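# Place the block on the bench scale's pan

## Task

Set the block down so it rests on the weighing pan of the bench scale, and leave it there without the robot holding it.

## Robot and tools

Robot: two arms, left_arm and right_arm, each carrying a five-finger hand (left_arm a left hand, right_arm a right hand). Base positions in the scene frame: left_arm (+0.049, +0.496, 0) m, right_arm (-0.028, -0.349, 0) m. Scene frame: origin at table height between the arms, +z up, +x out over the table, left_arm on the +y side. Hand poses, velocities and targets in results are given in each arm's own base frame. Fixed cameras (cam_high, cam_low) and the table use the scene frame; cam_left_wrist and cam_right_wrist ride on the hands.

Hand point: a point 0.05 m in front of the palm and 0.15 m out from the wrist flange. Its +z runs along the straight fingers, +y out of the palm, +x across the palm away from the thumb on the right hand (toward the thumb on the left hand). Straight fingertips reach 0.06-0.07 m past it and sit 0.06 m behind it along -y. A bracket on the little-finger side of the wrist can strike things; with fingers level the wrist may hang below the hand point and hit the table first.

The row: every motion command is one row of 28 numbers, each in [-1, 1], covering both arms even if one stays still. Order: left dx, dy, dz, rx, ry, rz; left little, ring, middle, index, thumb_bend, thumb_turn; left force_limit, speed; then the same 14 for the right arm. The six pose numbers are an offset, not a pose: they are measured from that arm's Hand target (shown in the last result) along that Hand target's own axes. 1.0 equals 0.6 m of travel or 180 degrees; rx, ry, rz form a single rotation vector. Sending all six as 0 re-requests the current Hand target. Finger numbers are absolute targets: +1 open/straight, -1 closed; thumb_turn +1 beside the palm, -1 swung in front of it (needed for gripping objects about 0.035-0.065 m thick). force_limit maps -1..+1 to roughly 0..10 N at the fingertip (0..15 N for the thumb motors); speed rises linearly to full at +0.48. For a soft grip close at speed -0.94 or lower. To leave a hand unchanged, repeat the eight hand numbers of the last row you sent it; if none yet, use its hand_measured plus hand_force_limit and hand_speed.

execute_actions(actions, cameras): actions is a list of actions; each action is a list of up to 15 rows, one per 1/30 s step, the final row held for the remaining steps. Every row within an action counts from the Hand target at that action's start, and each new action starts from the updated Hand target, so repeated offsets keep adding. cameras picks images by name, ["all"] or []; an empty actions list returns all cameras by default.

move(target, speed, blend, stop_force, zero, blocking, cameras): target is one 28-number row or a list of up to 15 rows; every row's offsets count from the same starting Hand targets, not from the previous row. speed is the path's top speed in m/s (0.002 to 3.6, default 0.25), one value or one per target. blend is a corner radius in m for lists (0 means stop at each point). stop_force, in N (3 to 120, same for both arms), ends an arm's path when its wrist sensor feels that much resistance; use it, slowly, when lowering onto the pan or table, and omit it when lifting off a contact. zero (default true) re-zeros before the move. blocking=false returns early and cannot go with stop_force. Paths do not avoid obstacles or the other arm; steer around an arm's own base. The move line reports the ending: done, off_target, moving, held or fault, plus limits such as paced or held.

wait(seconds 0 to 10, cameras) lets time run. stop(cameras) brakes a running move. zoom_image(camera, region [x0, y0, x1, y1], pixels, at most 504 by 504) enlarges part of a camera's latest image (images are 672x504). show_instructions() shows the reference pages. zero_wrist_force(arm) zeroes that arm's wrist sensor. finished_scene(scene) ends the current scene, given by its number; it cannot be undone, so call it only after the block sits on the pan and the hand has let go and moved clear.

Results: end_effector_position (m), end_effector_quat_wxyz, velocities, Hand target (the base of your next offsets), joint positions and torques, Wrist force/torque in the hand's axes (with a peak line), and per-hand lists hand_measured, hand_stopped_by (moving, target, force, stalled, fault) and hand_load_n, each in the same six-motor order as the row. A grip that slips shows as hand_load_n falling near 0. The hand point often stops short of its target; send the remaining gap as a new offset. The controller limits each step's turn to 32 degrees and may clip poses.

Avoid: dropping the block or releasing it while moving, letting anything leave the table, fast impacts on the scale or table, pressing past a firm contact (arms are stiff; about 150 N or joint torque limits, wrist joints 24.6 N m, trigger a 10 s fault stop), letting the two arms or hands touch, and long stretched or loaded holds that overheat motors (MOTOR HOT warning, then a braking stop). Objects may occasionally be nudged by outside pushes, so recheck with cameras before releasing.

Each tool is called by a JSON object that holds its "api" and its "payload", one argument or row to a line.

Reference images:

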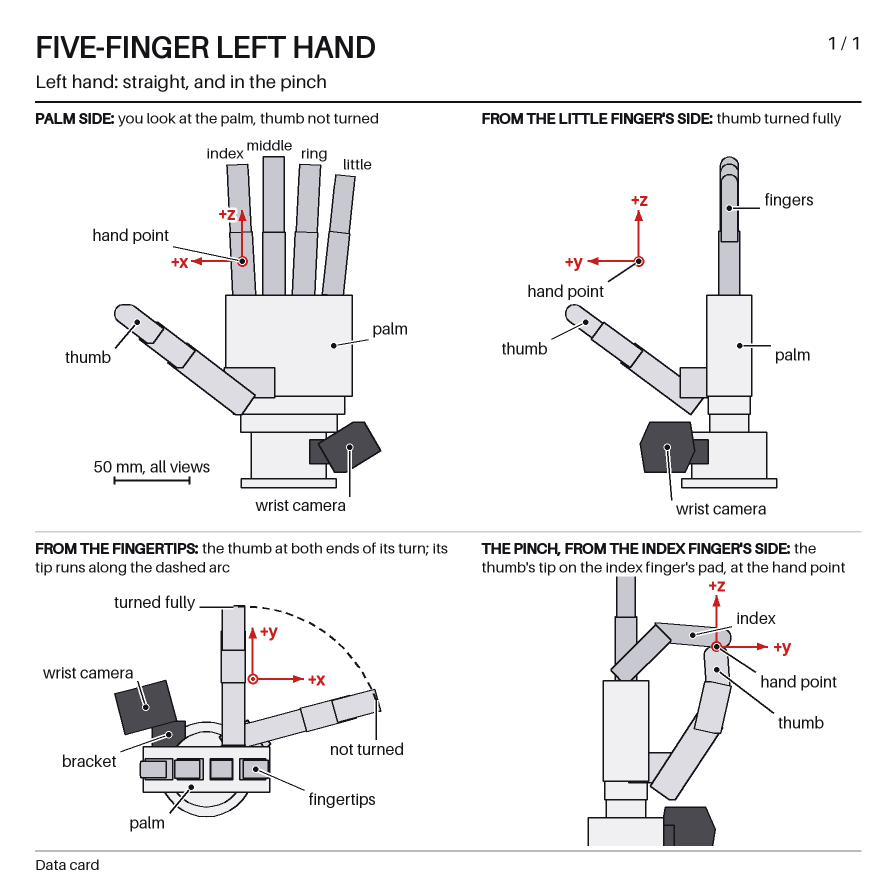

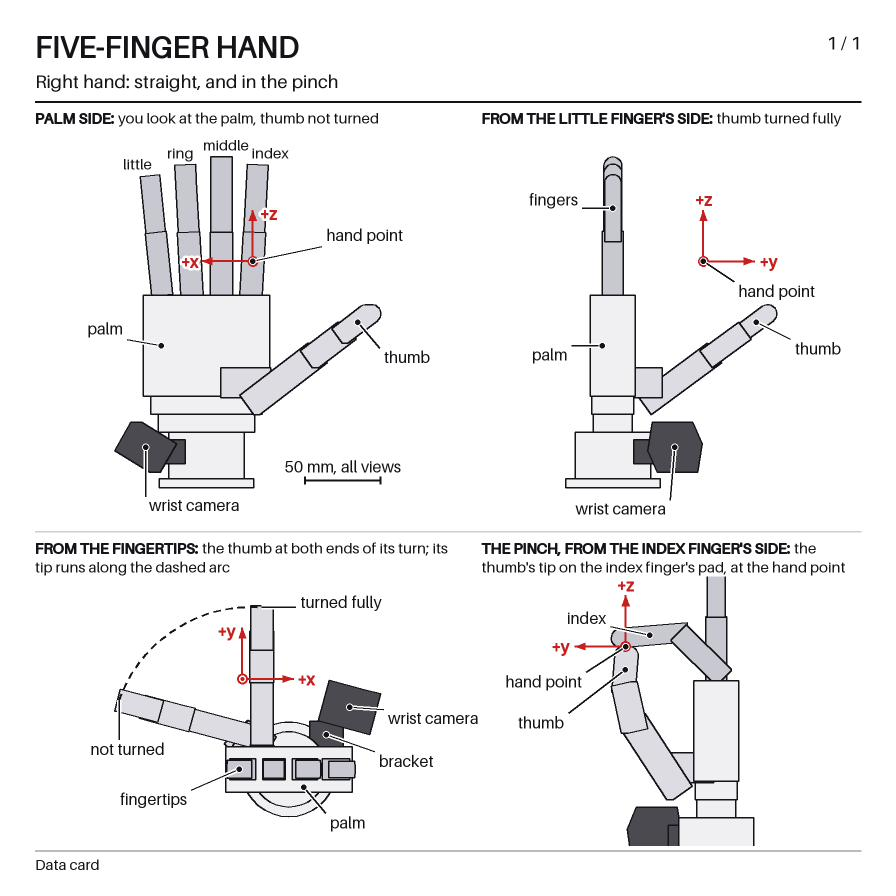

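## Session

{"api": "execute_actions", "payload": {
  "actions": []
}}

Scene clock: 0.00 s.
left_arm: end_effector_position=(+0.8840, -0.1412, +0.1599) hand_measured=(+1.000, +1.000, +1.000, +1.000, +1.000, +1.000) hand_load_n=(+0.0, +0.0, +0.0, +0.0, +0.0, +0.0) hand_stopped_by=(target, target, target, target, target, target) hand_force_limit=0.00 hand_speed=-0.80 end_effector_quat_wxyz=(+0.063, +0.922, +0.022, +0.381) | right_arm: end_effector_position=(+0.4977, +0.0814, +0.3901) hand_measured=(+1.000, +1.000, +1.000, +1.000, +1.000, +1.000) hand_load_n=(-0.5, +0.0, +0.0, +0.0, +0.5, +0.0) hand_stopped_by=(target, target, target, target, target, target) hand_force_limit=0.00 hand_speed=-0.80 end_effector_quat_wxyz=(-0.003, +0.400, +0.916, +0.013)
Joint positions: left_arm=[3.25 -2.56 -0.633 2.399 -1.396 1.559] | right_arm=[-0.181 -1.264 1.08 1.755 1.544 -0.928]
Joint velocities: within noise
Joint torques (N m): no reading
Wrist force (N): no reading
Wrist torque (N m): no reading
Wrist force, peak (N): no reading
Hand target: left_arm +0.8840, -0.1412, +0.1599; +0.063, +0.922, +0.022, +0.381 | right_arm +0.4977, +0.0814, +0.3901; -0.003, +0.400, +0.916, +0.013

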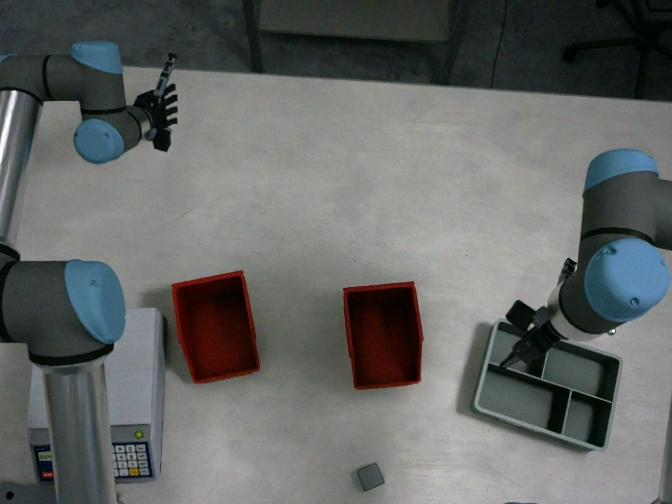

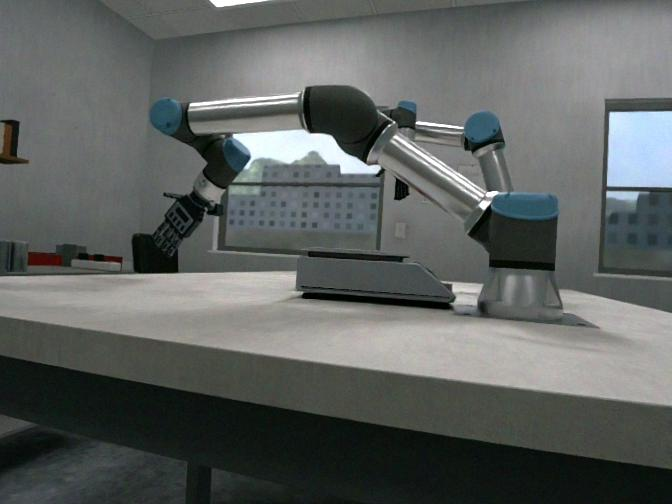

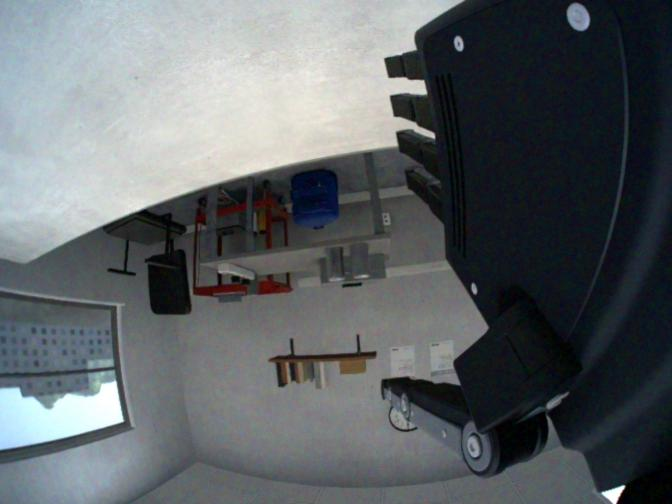

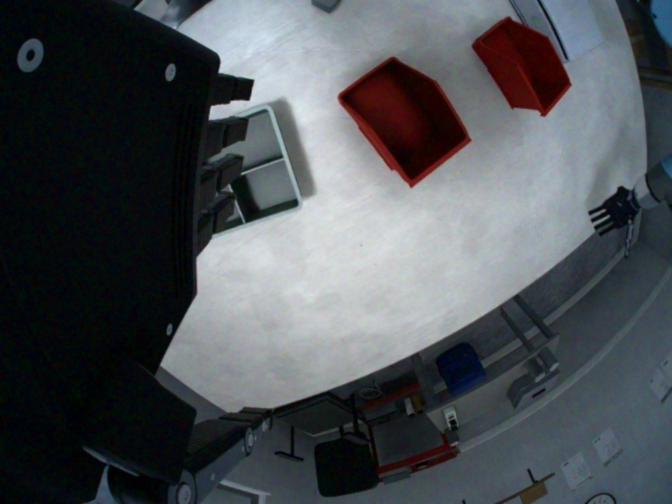

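{"api": "zoom_image", "payload": {
  "camera": "cam_high",
  "region": [0, 252, 252, 504]
}}

{"api": "zoom_image", "payload": {
  "camera": "cam_high",
  "region": [270, 378, 522, 504]
}}

{"api": "zoom_image", "payload": {
  "camera": "cam_low",
  "region": [250, 200, 500, 325]
}}

Scaled by 2.000 from the camera's 672x504 image, which has a finer 960x720 frame.

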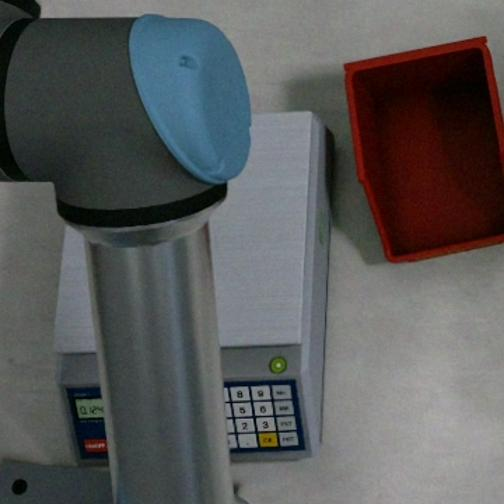

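Scaled by 2.000 from the camera's 672x504 image, which has a finer 960x720 frame.

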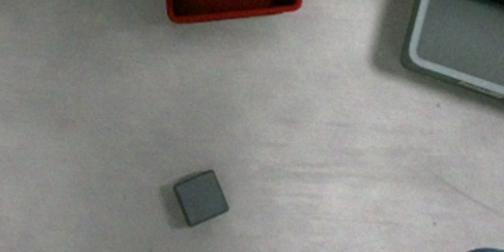

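Scaled by 2.016 from the camera's 672x504 image, which has a finer 960x720 frame.

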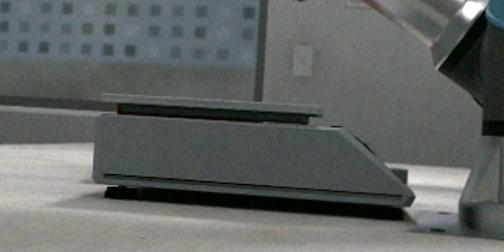

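{"api": "move", "payload": {
  "target": [-0.1005,-0.1047,-0.571,0,0,0.5, 1,1,1,1,1,-1,0,0.3, 0,0,0,0,0,0,1,1,1,1,1,1,0,-0.8],
  "speed": 0.25,
  "cameras": ["all"]
}}

Scene clock: 11.80 s.
left_arm: end_effector_position=(+0.6001, -0.0505, +0.3498) hand_measured=(+1.000, +1.000, +1.000, +1.000, +1.000, -1.000) hand_load_n=(+0.0, +0.0, +0.0, +0.0, +0.0, +0.0) hand_stopped_by=(target, target, target, target, target, target) hand_force_limit=0.00 hand_speed=0.30 end_effector_quat_wxyz=(-0.225, +0.668, -0.636, +0.314) | right_arm: end_effector_position=(+0.4977, +0.0814, +0.3901) hand_measured=(+1.000, +1.000, +1.000, +1.000, +1.000, +1.000) hand_load_n=(-0.5, +0.0, +0.0, +0.0, +0.0, +0.0) hand_stopped_by=(target, target, target, target, target, target) hand_force_limit=0.00 hand_speed=-0.80 end_effector_quat_wxyz=(-0.003, +0.400, +0.916, +0.013)
Joint positions: left_arm=[3.453 -1.892 -1.083 2.144 -1.255 3.281] | right_arm=[-0.181 -1.264 1.08 1.755 1.544 -0.928]
Joint torques (N m): left_arm=[-5.87 40.08 26.85 1.06 -2.58 1.83] | right_arm=[0.36 -29.44 -21.09 2.42 -0.2 0.04]
Wrist force (N): left_arm=[-0.5 -2.5 0.8] | right_arm=[0.0 -0.1 0.1]
Wrist torque (N m): left_arm=[-0.27 -0.04 -0.02] | right_arm=[-0.02 0.01 0.00]
Wrist force, peak (N): left_arm=[-0.8 -2.7 0.7] | right_arm=[0.3 -0.1 0.4]
Hand target: left_arm +0.6001, -0.0505, +0.3499; -0.225, +0.668, -0.636, +0.314 | right_arm +0.4977, +0.0814, +0.3901; -0.003, +0.400, +0.916, +0.013
Off the commanded pose: left_arm 0.000 m, 0 deg | right_arm 0.000 m, 0 deg.
move: done

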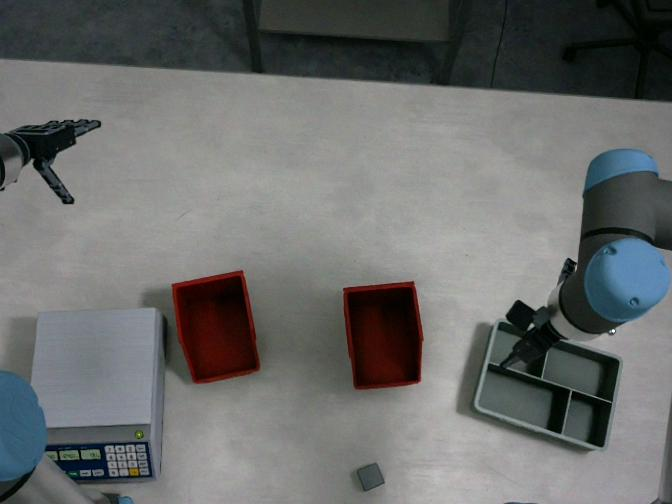

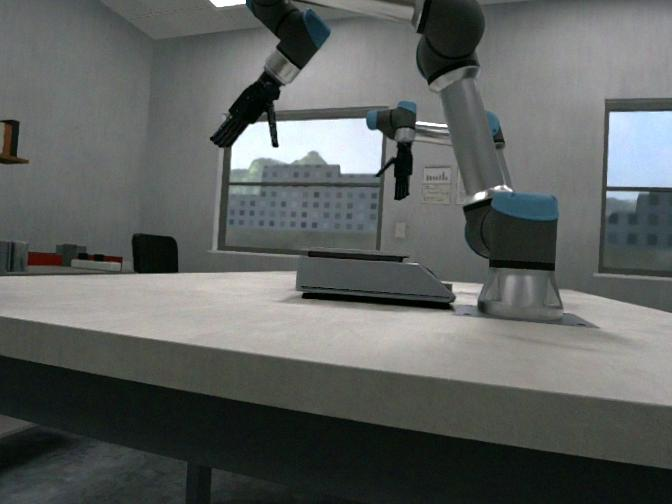

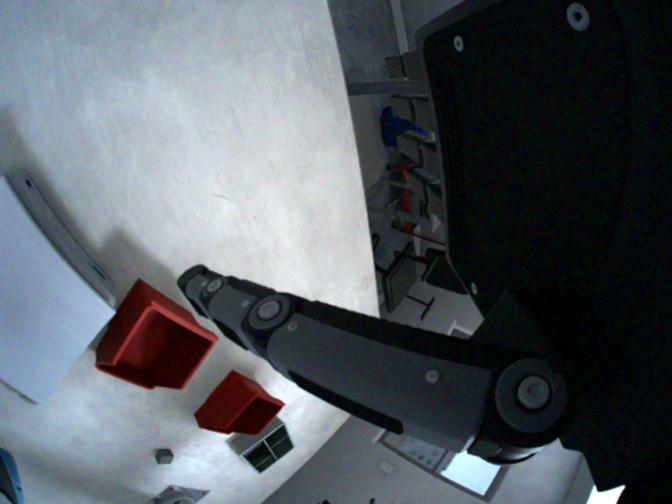

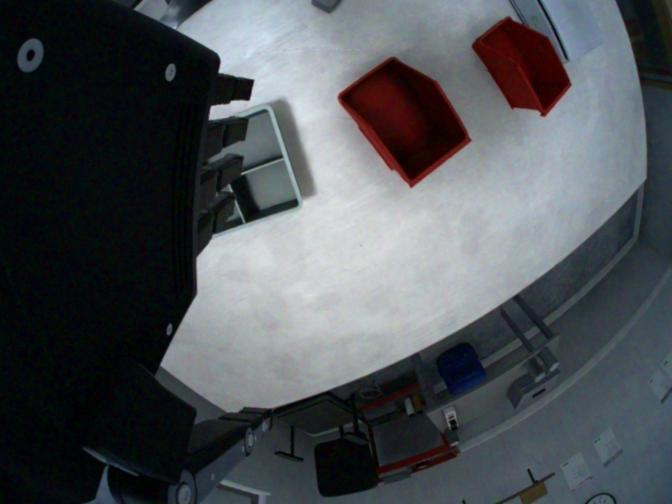

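{"api": "move", "payload": {
  "target": [0.604,0.6757,-0.4398,-0.0251,0.2437,0.2969, 0.2,0.2,0.2,0.2,1,-1,0,0.3, 0,0,0,0,0,0,1,1,1,1,1,1,0,-0.8],
  "speed": 0.3,
  "cameras": ["all"]
}}

Scene clock: 15.73 s.
left_arm: end_effector_position=(+0.1242, -0.4197, +0.2997) hand_measured=(+0.200, +0.200, +0.200, +0.200, +1.000, -1.000) hand_load_n=(+0.0, +0.0, +0.0, +0.0, +0.0, +0.0) hand_stopped_by=(target, target, target, target, target, target) hand_force_limit=0.00 hand_speed=0.30 end_effector_quat_wxyz=(+0.069, -0.166, +0.909, -0.376) end_effector_velocity=(-0.002, -0.001, +0.000) end_effector_angular_velocity=(+0.000, -0.001, -0.007) | right_arm: end_effector_position=(+0.4977, +0.0814, +0.3901) hand_measured=(+1.000, +1.000, +1.000, +1.000, +1.000, +1.000) hand_load_n=(+0.0, +0.0, +0.0, +0.0, -0.5, +0.0) hand_stopped_by=(target, target, target, target, target, target) hand_force_limit=0.00 hand_speed=-0.80 end_effector_quat_wxyz=(-0.003, +0.400, +0.916, +0.013)
Joint positions: left_arm=[2.384 -1.46 -1.679 2.3 -1.257 3.473] | right_arm=[-0.181 -1.264 1.08 1.755 1.544 -0.928]
Joint velocities: left_arm=[-0.006 0 0.001 0 0 0.001] | right_arm=[within noise]
Joint torques (N m): left_arm=[-5.79 9.03 13.61 -3.18 1.61 0.93] | right_arm=[0.59 -29.28 -20.48 2.5 -0.14 0.1]
Wrist force (N): left_arm=[-0.6 -2.6 0.5] | right_arm=[0.2 0.1 0.1]
Wrist torque (N m): left_arm=[-0.25 -0.02 -0.13] | right_arm=[0.01 -0.03 0.02]
Wrist force, peak (N): left_arm=[-2.0 -3.9 1.4] | right_arm=[0.2 -0.3 0.1]
Hand target: left_arm +0.1242, -0.4197, +0.2997; +0.069, -0.166, +0.909, -0.376 | right_arm +0.4977, +0.0814, +0.3901; -0.003, +0.400, +0.916, +0.013
Off the commanded pose: left_arm 0.000 m, 0 deg | right_arm 0.000 m, 0 deg.
move: done

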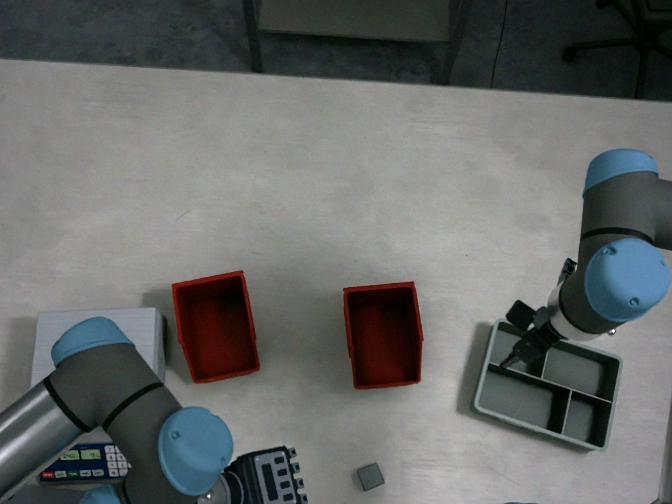

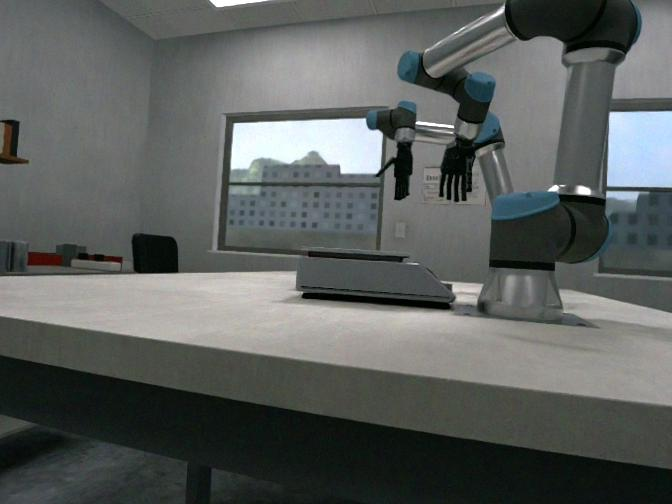

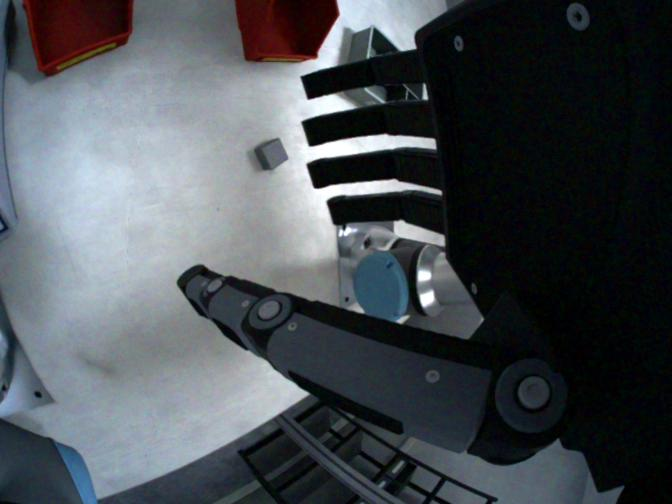

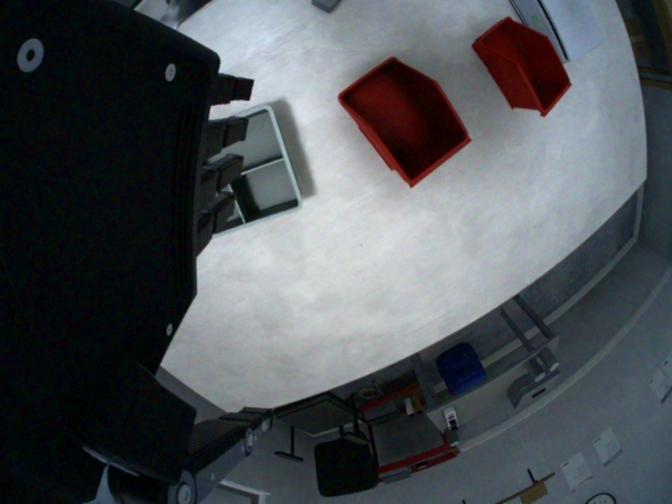

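{"api": "move", "payload": {
  "target": [0.0675,0.0157,0.3143,0,0,0, 0.2,0.2,0.2,0.2,1,-1,0,0.3, 0,0,0,0,0,0,1,1,1,1,1,1,0,-0.8],
  "speed": 0.2,
  "cameras": ["cam_high", "cam_left_wrist"]
}}

Scene clock: 21.97 s.
left_arm: end_effector_position=(+0.1310, -0.5524, +0.1597) hand_measured=(+0.200, +0.200, +0.200, +0.200, +1.000, -1.000) hand_load_n=(+0.0, +0.5, +0.0, +0.0, +0.0, +0.0) hand_stopped_by=(target, target, target, target, target, target) hand_force_limit=0.00 hand_speed=0.30 end_effector_quat_wxyz=(+0.069, -0.166, +0.909, -0.376) | right_arm: end_effector_position=(+0.4977, +0.0814, +0.3901) hand_measured=(+1.000, +1.000, +1.000, +1.000, +1.000, +1.000) hand_load_n=(+0.0, +0.0, +0.0, +0.0, +0.0, +0.0) hand_stopped_by=(target, target, target, target, target, target) hand_force_limit=0.00 hand_speed=-0.80 end_effector_quat_wxyz=(-0.003, +0.400, +0.916, +0.013)
Joint positions: left_arm=[2.149 -1.83 -1.634 2.666 -1.418 3.297] | right_arm=[-0.181 -1.264 1.08 1.755 1.544 -0.928]
Joint torques (N m): left_arm=[-2.07 24 11.67 -0.08 2.28 1.44] | right_arm=[0.65 -28.58 -20.68 2.63 -0.21 0.21]
Wrist force (N): left_arm=[-0.8 -2.7 0.9] | right_arm=[0.1 -0.1 0.0]
Wrist torque (N m): left_arm=[-0.31 -0.01 -0.15] | right_arm=[-0.02 -0.01 0.00]
Wrist force, peak (N): left_arm=[-0.6 -2.3 2.5] | right_arm=[0.3 -0.3 0.1]
Hand target: left_arm +0.1310, -0.5524, +0.1596; +0.069, -0.166, +0.909, -0.376 | right_arm +0.4977, +0.0814, +0.3901; -0.003, +0.400, +0.916, +0.013
Off the commanded pose: left_arm 0.000 m, 0 deg | right_arm 0.000 m, 0 deg.
move: done
Images, in order (width x height): cam_high 672x504, cam_left_wrist 672x504.

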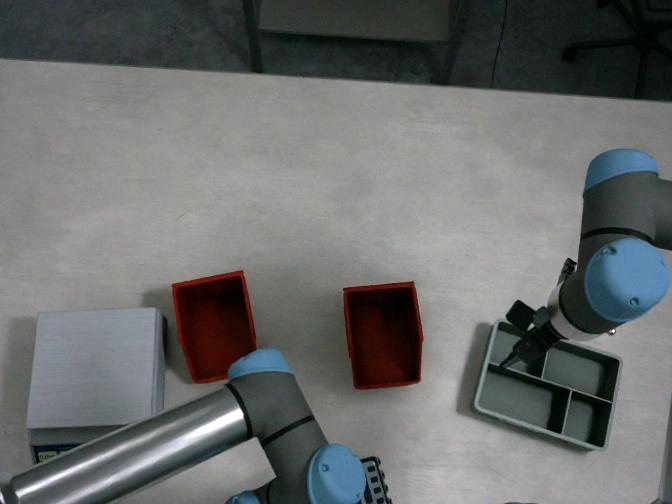

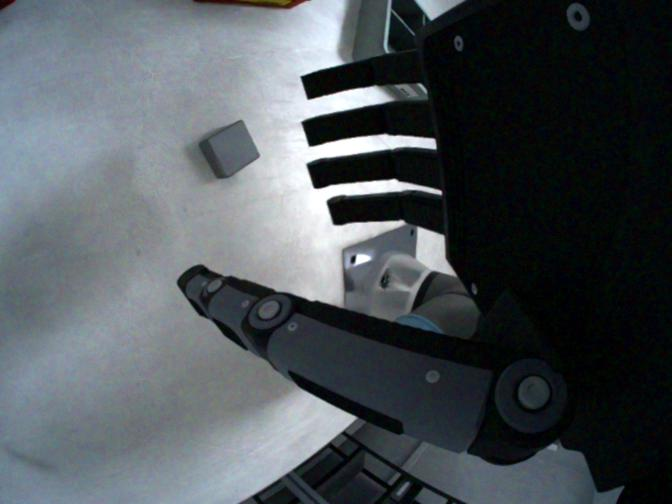

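{"api": "move", "payload": {
  "target": [-0.0167,0.0118,0.1296,0,-0.0157,-0.0157, 0.2,0.2,0.2,0.2,1,-1,0,0.3, 0,0,0,0,0,0,1,1,1,1,1,1,0,-0.8],
  "speed": 0.15,
  "cameras": ["cam_high", "cam_left_wrist"]
}}

Scene clock: 25.80 s.
left_arm: end_effector_position=(+0.1580, -0.5956, +0.0997) hand_measured=(+0.200, +0.200, +0.200, +0.200, +1.000, -1.000) hand_load_n=(+0.0, +0.0, +0.0, +0.0, +0.0, +0.5) hand_stopped_by=(target, target, target, target, target, target) hand_force_limit=0.00 hand_speed=0.30 end_effector_quat_wxyz=(+0.082, -0.197, +0.903, -0.374) | right_arm: end_effector_position=(+0.4977, +0.0814, +0.3901) hand_measured=(+1.000, +1.000, +1.000, +1.000, +1.000, +1.000) hand_load_n=(+0.0, +0.0, +0.0, +0.0, +0.0, +0.0) hand_stopped_by=(target, target, target, target, target, target) hand_force_limit=0.00 hand_speed=-0.80 end_effector_quat_wxyz=(-0.003, +0.400, +0.916, +0.013)
Joint positions: left_arm=[2.128 -1.99 -1.575 2.775 -1.482 3.231] | right_arm=[-0.181 -1.264 1.08 1.755 1.544 -0.928]
Joint torques (N m): left_arm=[7.58 30.25 10.99 -1.64 2.01 1.22] | right_arm=[0.5 -29.57 -21.6 2.82 -0.23 0.17]
Wrist force (N): left_arm=[-0.7 -2.4 0.6] | right_arm=[0.1 -0.1 0.2]
Wrist torque (N m): left_arm=[-0.24 -0.02 -0.15] | right_arm=[-0.04 -0.02 0.01]
Wrist force, peak (N): left_arm=[-0.9 -2.2 1.8] | right_arm=[0.5 -0.1 0.0]
Hand target: left_arm +0.1580, -0.5956, +0.0996; +0.082, -0.198, +0.903, -0.374 | right_arm +0.4977, +0.0814, +0.3901; -0.003, +0.400, +0.916, +0.013
Off the commanded pose: left_arm 0.000 m, 0 deg | right_arm 0.000 m, 0 deg.
move: done
Images, in order (width x height): cam_high 672x504, cam_left_wrist 672x504.

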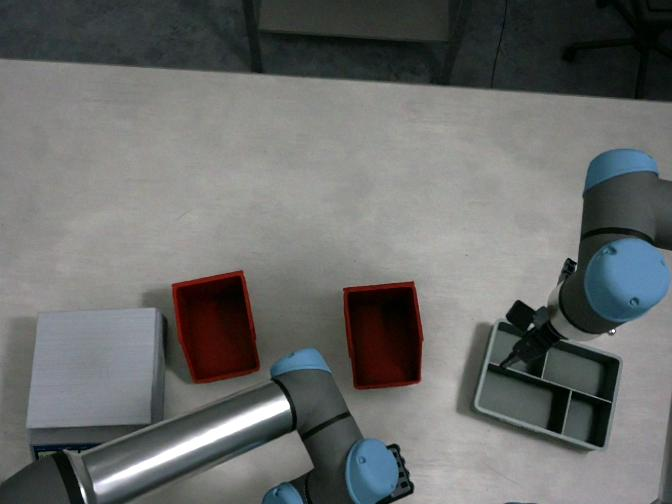

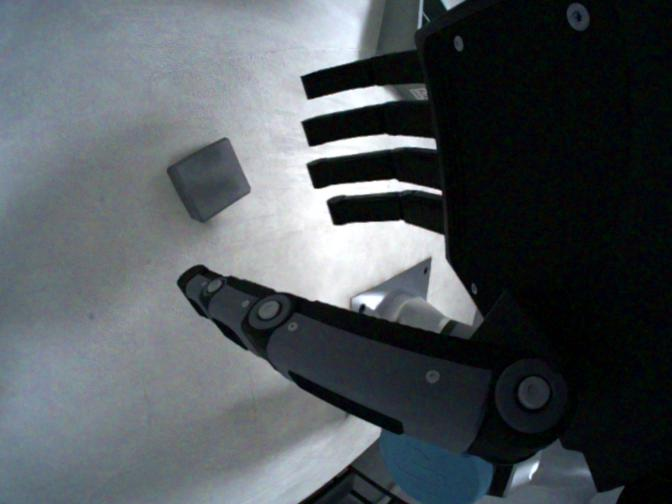

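{"api": "move", "payload": {
  "target": [-0.0467,0.0212,0.0495,0,0,0, 0.2,0.2,0.2,0.2,1,-1,0,0.3, 0,0,0,0,0,0,1,1,1,1,1,1,0,-0.8],
  "speed": 0.1,
  "cameras": ["cam_left_wrist"]
}}

{"api": "zoom_image", "payload": {
  "camera": "cam_left_wrist",
  "region": [120, 60, 420, 320]
}}

Scene clock: 31.20 s.
left_arm: end_effector_position=(+0.1884, -0.5948, +0.0695) hand_measured=(+0.200, +0.200, +0.200, +0.200, +1.000, -1.000) hand_load_n=(-0.5, +0.0, +0.0, +0.0, +0.0, +0.0) hand_stopped_by=(target, target, target, target, target, target) hand_force_limit=0.00 hand_speed=0.30 end_effector_quat_wxyz=(+0.082, -0.197, +0.903, -0.374) end_effector_velocity=(-0.001, +0.001, +0.000) end_effector_angular_velocity=(+0.003, +0.002, +0.005) | right_arm: end_effector_position=(+0.4977, +0.0814, +0.3901) hand_measured=(+1.000, +1.000, +1.000, +1.000, +1.000, +1.000) hand_load_n=(+0.0, +0.0, +0.0, +0.0, +0.0, +0.0) hand_stopped_by=(target, target, target, target, target, target) hand_force_limit=0.00 hand_speed=-0.80 end_effector_quat_wxyz=(-0.003, +0.400, +0.916, +0.013)
Joint positions: left_arm=[2.184 -2.041 -1.585 2.831 -1.443 3.271] | right_arm=[-0.181 -1.264 1.08 1.755 1.544 -0.928]
Joint velocities: left_arm=[-0.002 0.001 0 -0.004 -0.005 -0.004] | right_arm=[within noise]
Joint torques (N m): left_arm=[-6.96 43.86 24.86 -3.64 -2.55 -1.77] | right_arm=[0.53 -30.14 -22.01 2.93 -0.18 0.16]
Wrist force (N): left_arm=[-0.8 -2.4 0.5] | right_arm=[0.1 0.0 0.0]
Wrist torque (N m): left_arm=[-0.24 0.01 -0.02] | right_arm=[0.00 -0.02 0.01]
Wrist force, peak (N): left_arm=[-1.5 -2.1 1.4] | right_arm=[0.3 -0.3 -0.1]
Hand target: left_arm +0.1885, -0.5948, +0.0696; +0.082, -0.198, +0.903, -0.374 | right_arm +0.4977, +0.0814, +0.3901; -0.003, +0.400, +0.916, +0.013
Off the commanded pose: left_arm 0.000 m, 0 deg | right_arm 0.000 m, 0 deg.
move: done
Images, in order (width x height): cam_left_wrist 672x504.

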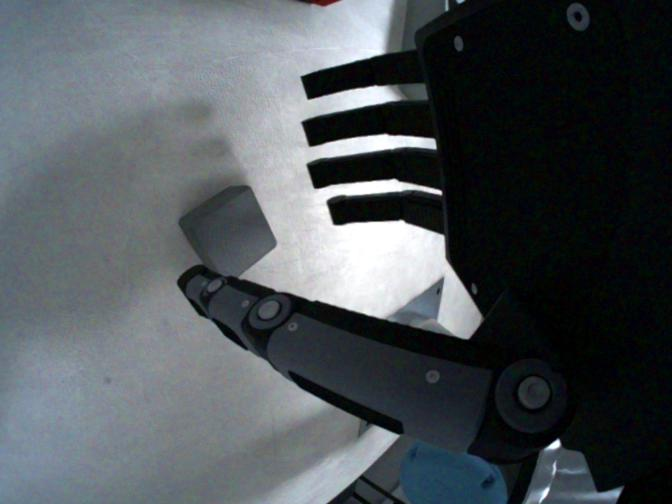

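Scaled by 1.680 from the camera's 672x504 image, which has a finer 960x720 frame.

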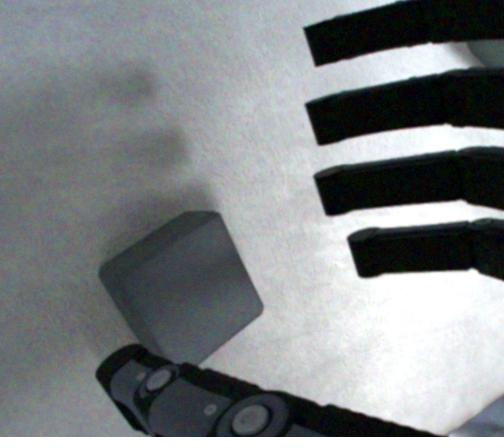

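{"api": "move", "payload": {
  "target": [0,0.0471,0.033,0,-0.0098,-0.0098, 0.2,0.2,0.2,0.2,1,-1,0,0.3, 0,0,0,0,0,0,1,1,1,1,1,1,0,-0.8],
  "speed": 0.05,
  "stop_force": 10,
  "cameras": ["cam_left_wrist", "cam_low"]
}}

{"api": "zoom_image", "payload": {
  "camera": "cam_left_wrist",
  "region": [120, 60, 420, 320]
}}

Scene clock: 34.00 s.
left_arm: end_effector_position=(+0.1860, -0.5893, +0.0356) hand_measured=(+0.200, +0.200, +0.200, +0.200, +1.000, -1.000) hand_load_n=(+0.0, +0.0, +0.0, +0.0, +0.0, +0.0) hand_stopped_by=(target, target, target, target, target, target) hand_force_limit=0.00 hand_speed=0.30 end_effector_quat_wxyz=(+0.090, -0.217, +0.898, -0.372) | right_arm: end_effector_position=(+0.4977, +0.0814, +0.3901) hand_measured=(+1.000, +1.000, +1.000, +1.000, +1.000, +1.000) hand_load_n=(+0.0, +0.0, +0.0, +0.0, +0.0, +0.0) hand_stopped_by=(target, target, target, target, target, target) hand_force_limit=0.00 hand_speed=-0.80 end_effector_quat_wxyz=(-0.003, +0.400, +0.916, +0.013)
Joint positions: left_arm=[2.174 -2.066 -1.644 2.92 -1.48 3.233] | right_arm=[-0.181 -1.264 1.08 1.755 1.544 -0.928]
Joint torques (N m): left_arm=[5.56 44.44 24.81 -2.28 2.4 1.94] | right_arm=[0.53 -30.78 -21.84 2.86 -0.23 0.03]
Wrist force (N): left_arm=[-0.7 -2.3 0.4] | right_arm=[0.2 -0.3 0.0]
Wrist torque (N m): left_arm=[-0.20 -0.03 -0.10] | right_arm=[-0.04 -0.02 0.00]
Wrist force, peak (N): left_arm=[-1.0 -3.0 0.4] | right_arm=[0.2 -0.2 -0.2]
Hand target: left_arm +0.1860, -0.5893, +0.0356; +0.090, -0.217, +0.898, -0.372 | right_arm +0.4977, +0.0814, +0.3901; -0.003, +0.400, +0.916, +0.013
Off the commanded pose: left_arm 0.000 m, 0 deg | right_arm 0.000 m, 0 deg.
move: done
Images, in order (width x height): cam_low 672x504, cam_left_wrist 672x504.

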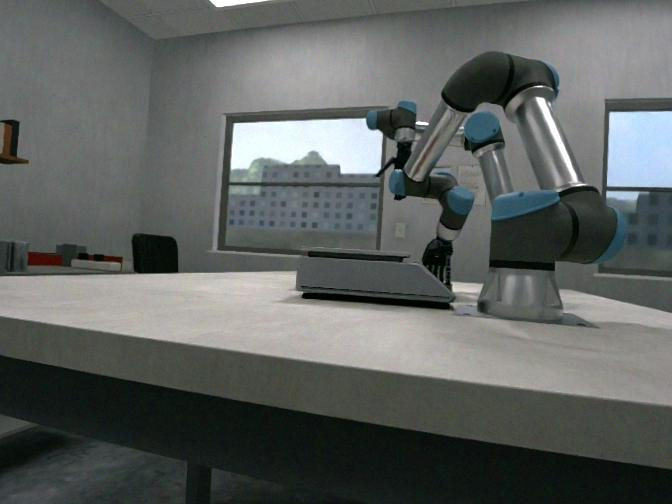

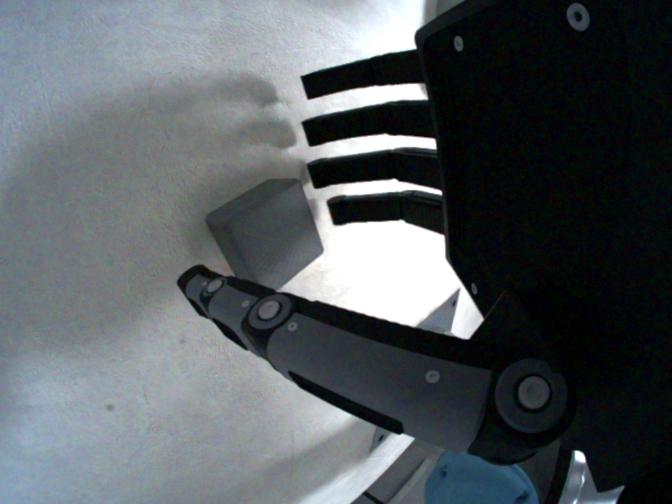

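Scaled by 1.680 from the camera's 672x504 image, which has a finer 960x720 frame.

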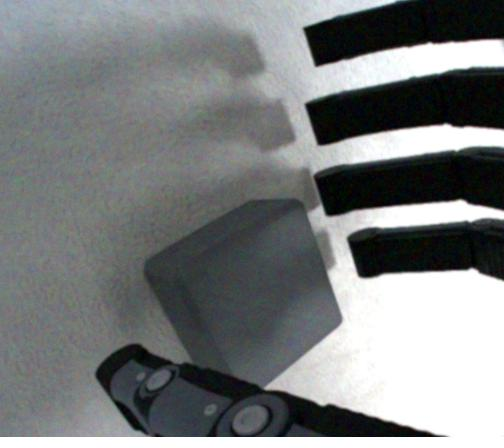

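{"api": "move", "payload": {
  "target": [0,0,0,0,0,0, 0.2,0.2,-0.5,-0.5,1,-1,0,-0.92, 0,0,0,0,0,0,1,1,1,1,1,1,0,-0.8],
  "cameras": ["cam_left_wrist"]
}}

{"api": "zoom_image", "payload": {
  "camera": "cam_left_wrist",
  "region": [120, 60, 420, 320]
}}

Scene clock: 38.77 s.
left_arm: end_effector_position=(+0.1860, -0.5893, +0.0356) hand_measured=(+0.200, +0.200, -0.292, -0.500, +1.000, -1.000) hand_load_n=(+0.0, +0.0, +5.5, +0.0, +1.0, +1.0) hand_stopped_by=(target, target, force, target, target, target) hand_force_limit=0.00 hand_speed=-0.92 end_effector_quat_wxyz=(+0.090, -0.217, +0.898, -0.372) | right_arm: end_effector_position=(+0.4977, +0.0814, +0.3901) hand_measured=(+1.000, +1.000, +1.000, +1.000, +1.000, +1.000) hand_load_n=(+0.0, +0.0, +0.0, +0.0, +0.0, +0.0) hand_stopped_by=(target, target, target, target, target, target) hand_force_limit=0.00 hand_speed=-0.80 end_effector_quat_wxyz=(-0.003, +0.400, +0.916, +0.013)
Joint positions: left_arm=[2.174 -2.066 -1.644 2.92 -1.48 3.233] | right_arm=[-0.181 -1.264 1.08 1.755 1.544 -0.928]
Joint torques (N m): left_arm=[6.39 41.09 23.48 1.71 1.98 1.7] | right_arm=[0.74 -30.74 -22.36 3.03 -0.14 0.13]
Wrist force (N): left_arm=[-0.7 -3.6 -1.1] | right_arm=[0.1 0.0 0.0]
Wrist torque (N m): left_arm=[-0.35 -0.04 -0.08] | right_arm=[-0.01 -0.02 0.01]
Wrist force, peak (N): left_arm=[-0.6 -4.1 -1.1] | right_arm=[0.2 -0.2 -0.3]
Hand target: left_arm +0.1860, -0.5893, +0.0356; +0.090, -0.217, +0.898, -0.372 | right_arm +0.4977, +0.0814, +0.3901; -0.003, +0.400, +0.916, +0.013
Off the commanded pose: left_arm 0.000 m, 0 deg | right_arm 0.000 m, 0 deg.
move: done
Images, in order (width x height): cam_left_wrist 672x504.

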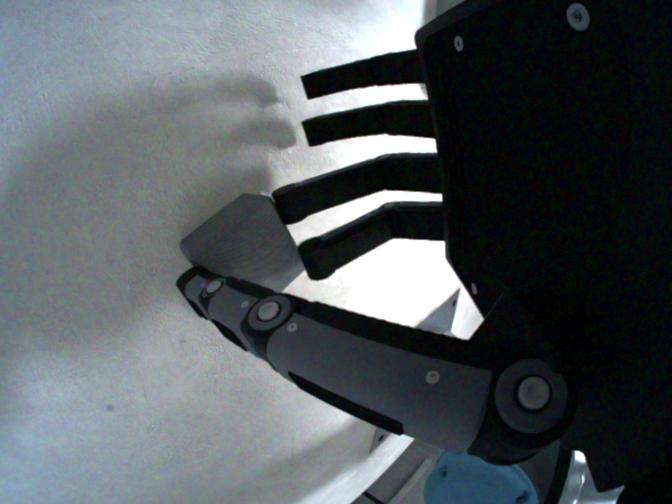

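Scaled by 1.680 from the camera's 672x504 image, which has a finer 960x720 frame.

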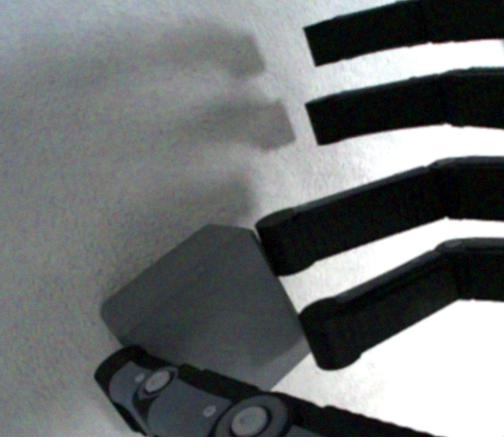

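{"api": "move", "payload": {
  "target": [0,0,0,0,0,0, 0.2,0.2,-0.5,-0.9,1,-1,0,-0.92, 0,0,0,0,0,0,1,1,1,1,1,1,0,-0.8],
  "cameras": ["cam_left_wrist"]
}}

{"api": "zoom_image", "payload": {
  "camera": "cam_left_wrist",
  "region": [120, 60, 420, 320]
}}

Scene clock: 41.47 s.
left_arm: end_effector_position=(+0.1860, -0.5893, +0.0356) hand_measured=(+0.200, +0.200, -0.292, -0.900, +1.000, -1.000) hand_load_n=(+0.0, +0.0, +6.0, +0.0, +1.5, +0.5) hand_stopped_by=(target, target, force, target, target, target) hand_force_limit=0.00 hand_speed=-0.92 end_effector_quat_wxyz=(+0.090, -0.217, +0.898, -0.372) | right_arm: end_effector_position=(+0.4977, +0.0814, +0.3901) hand_measured=(+1.000, +1.000, +1.000, +1.000, +1.000, +1.000) hand_load_n=(+0.0, +0.0, +0.0, +0.0, +0.0, +0.0) hand_stopped_by=(target, target, target, target, target, target) hand_force_limit=0.00 hand_speed=-0.80 end_effector_quat_wxyz=(-0.003, +0.400, +0.916, +0.013)
Joint positions: left_arm=[2.174 -2.066 -1.644 2.92 -1.48 3.233] | right_arm=[-0.181 -1.264 1.08 1.755 1.544 -0.928]
Joint torques (N m): left_arm=[6.24 30.59 21.1 1.66 2.04 1.5] | right_arm=[0.88 -30.7 -21.62 2.92 -0.19 0.3]
Wrist force (N): left_arm=[-0.5 -3.8 -1.2] | right_arm=[0.0 -0.1 -0.1]
Wrist torque (N m): left_arm=[-0.37 -0.08 -0.06] | right_arm=[-0.01 0.01 0.00]
Wrist force, peak (N): left_arm=[-0.5 -4.0 -1.4] | right_arm=[0.0 -0.3 0.1]
Hand target: left_arm +0.1860, -0.5893, +0.0356; +0.090, -0.217, +0.898, -0.372 | right_arm +0.4977, +0.0814, +0.3901; -0.003, +0.400, +0.916, +0.013
Off the commanded pose: left_arm 0.000 m, 0 deg | right_arm 0.000 m, 0 deg.
move: done
Images, in order (width x height): cam_left_wrist 672x504.

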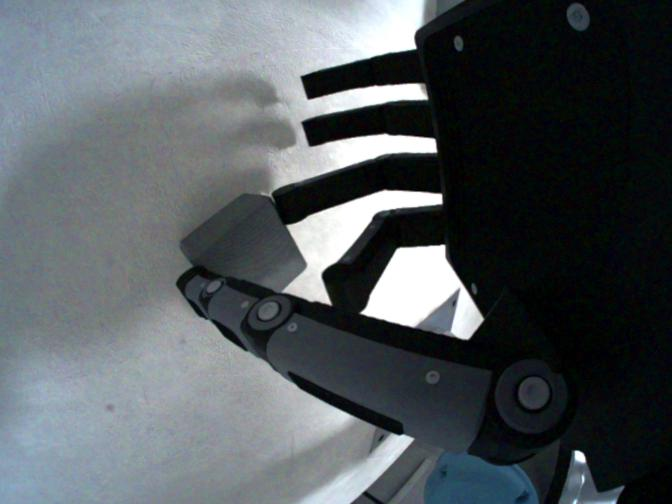

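Scaled by 1.680 from the camera's 672x504 image, which has a finer 960x720 frame.

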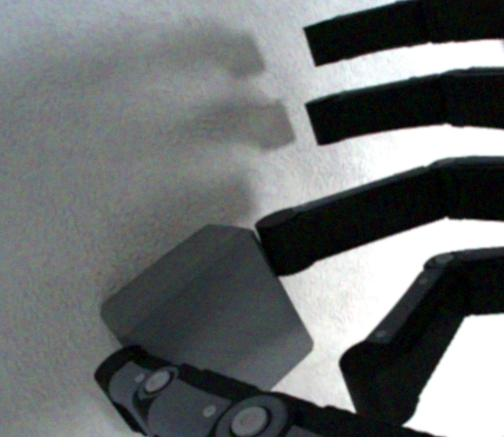

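{"api": "move", "payload": {
  "target": [
    [0,0,0,0,0,0, 0.2,0.2,0.2,0.2,1,-1,0,-0.3, 0,0,0,0,0,0,1,1,1,1,1,1,0,-0.8],
    [0,0.007,-0.007,0,0,0, 0.2,0.2,0.2,0.2,1,-1,0,-0.3, 0,0,0,0,0,0,1,1,1,1,1,1,0,-0.8],
    [-0.025,0.007,-0.007,0,0,0, 0.2,0.2,0.2,0.2,1,-1,0,-0.3, 0,0,0,0,0,0,1,1,1,1,1,1,0,-0.8]
  ],
  "speed": 0.05,
  "cameras": ["cam_left_wrist"]
}}

{"api": "zoom_image", "payload": {
  "camera": "cam_left_wrist",
  "region": [120, 60, 420, 320]
}}

Scene clock: 44.50 s.
left_arm: end_effector_position=(+0.1966, -0.5772, +0.0356) hand_measured=(+0.200, +0.200, +0.200, +0.200, +1.000, -1.000) hand_load_n=(+0.0, +0.0, +0.0, +0.0, +0.0, +0.0) hand_stopped_by=(target, target, target, target, target, target) hand_force_limit=0.00 hand_speed=-0.30 end_effector_quat_wxyz=(+0.090, -0.217, +0.898, -0.372) end_effector_velocity=(+0.000, +0.000, +0.000) end_effector_angular_velocity=(+0.001, +0.000, +0.004) | right_arm: end_effector_position=(+0.4977, +0.0814, +0.3901) hand_measured=(+1.000, +1.000, +1.000, +1.000, +1.000, +1.000) hand_load_n=(+0.0, +0.0, +0.0, +0.0, +0.0, +0.0) hand_stopped_by=(target, target, target, target, target, target) hand_force_limit=0.00 hand_speed=-0.80 end_effector_quat_wxyz=(-0.003, +0.400, +0.916, +0.013)
Joint positions: left_arm=[2.208 -2.05 -1.67 2.927 -1.456 3.258] | right_arm=[-0.181 -1.264 1.08 1.755 1.544 -0.928]
Joint velocities: left_arm=[-0.003 -0.001 0.001 -0.001 -0.005 -0.004] | right_arm=[within noise]
Joint torques (N m): left_arm=[-6.13 34.33 21.04 0.64 -2.82 -1.87] | right_arm=[0.95 -31.23 -21.62 3.07 -0.12 0.31]
Wrist force (N): left_arm=[-0.8 -2.4 0.7] | right_arm=[0.2 -0.2 0.0]
Wrist torque (N m): left_arm=[-0.24 0.00 -0.03] | right_arm=[-0.02 -0.02 0.01]
Wrist force, peak (N): left_arm=[-0.6 -4.0 -1.1] | right_arm=[0.4 -0.1 -0.1]
Hand target: left_arm +0.1966, -0.5772, +0.0356; +0.090, -0.217, +0.898, -0.372 | right_arm +0.4977, +0.0814, +0.3901; -0.003, +0.400, +0.916, +0.013
Off the commanded pose: left_arm 0.000 m, 0 deg | right_arm 0.000 m, 0 deg.
move: done
Images, in order (width x height): cam_left_wrist 672x504.

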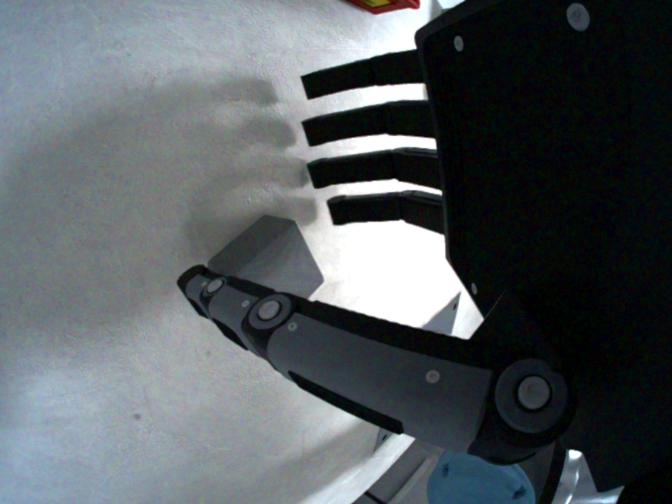

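Scaled by 1.680 from the camera's 672x504 image, which has a finer 960x720 frame.

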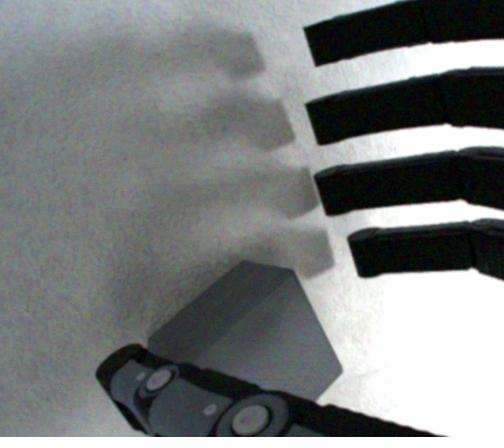

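{"api": "move", "payload": {
  "target": [0,0,0,0,0,0, 0.2,0.2,-0.45,-0.45,1,-1,0,-0.92, 0,0,0,0,0,0,1,1,1,1,1,1,0,-0.8],
  "cameras": ["cam_left_wrist"]
}}

{"api": "zoom_image", "payload": {
  "camera": "cam_left_wrist",
  "region": [120, 60, 420, 320]
}}

Scene clock: 50.20 s.
left_arm: end_effector_position=(+0.1966, -0.5772, +0.0356) hand_measured=(+0.200, +0.200, -0.450, -0.450, +1.000, -1.000) hand_load_n=(+0.0, +0.0, +0.0, +0.0, +0.0, +0.0) hand_stopped_by=(target, target, target, target, target, target) hand_force_limit=0.00 hand_speed=-0.92 end_effector_quat_wxyz=(+0.090, -0.217, +0.898, -0.372) | right_arm: end_effector_position=(+0.4977, +0.0814, +0.3901) hand_measured=(+1.000, +1.000, +1.000, +1.000, +1.000, +1.000) hand_load_n=(+0.0, +0.0, +0.0, +0.0, +0.0, +0.0) hand_stopped_by=(target, target, target, target, target, target) hand_force_limit=0.00 hand_speed=-0.80 end_effector_quat_wxyz=(-0.003, +0.400, +0.916, +0.013)
Joint positions: left_arm=[2.208 -2.05 -1.67 2.927 -1.456 3.257] | right_arm=[-0.181 -1.264 1.08 1.755 1.544 -0.928]
Joint torques (N m): left_arm=[-1.24 30.65 24.84 -3.34 -2.84 -1.85] | right_arm=[1.03 -31.76 -22.29 3.31 -0.27 0.31]
Wrist force (N): left_arm=[-0.6 -2.3 0.7] | right_arm=[0.2 -0.1 -0.2]
Wrist torque (N m): left_arm=[-0.23 -0.04 0.00] | right_arm=[-0.01 -0.02 0.01]
Wrist force, peak (N): left_arm=[-0.8 -3.0 0.6] | right_arm=[0.4 -0.4 -0.1]
Hand target: left_arm +0.1966, -0.5772, +0.0356; +0.090, -0.217, +0.898, -0.372 | right_arm +0.4977, +0.0814, +0.3901; -0.003, +0.400, +0.916, +0.013
Off the commanded pose: left_arm 0.000 m, 0 deg | right_arm 0.000 m, 0 deg.
move: done
Images, in order (width x height): cam_left_wrist 672x504.

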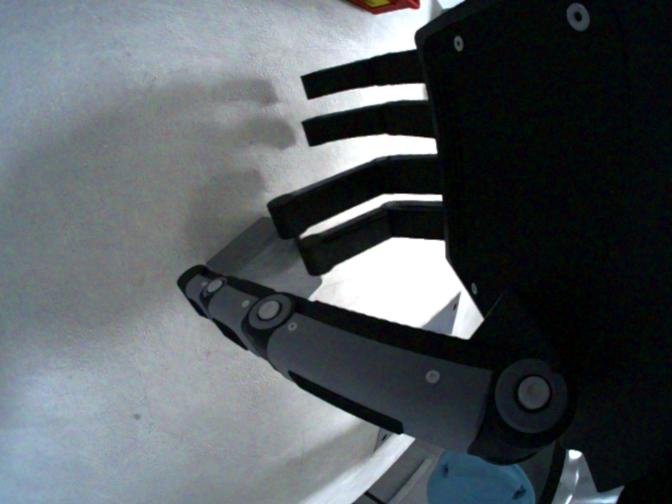

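Scaled by 1.680 from the camera's 672x504 image, which has a finer 960x720 frame.

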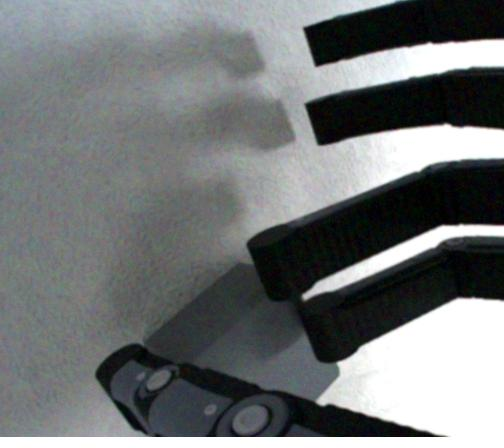

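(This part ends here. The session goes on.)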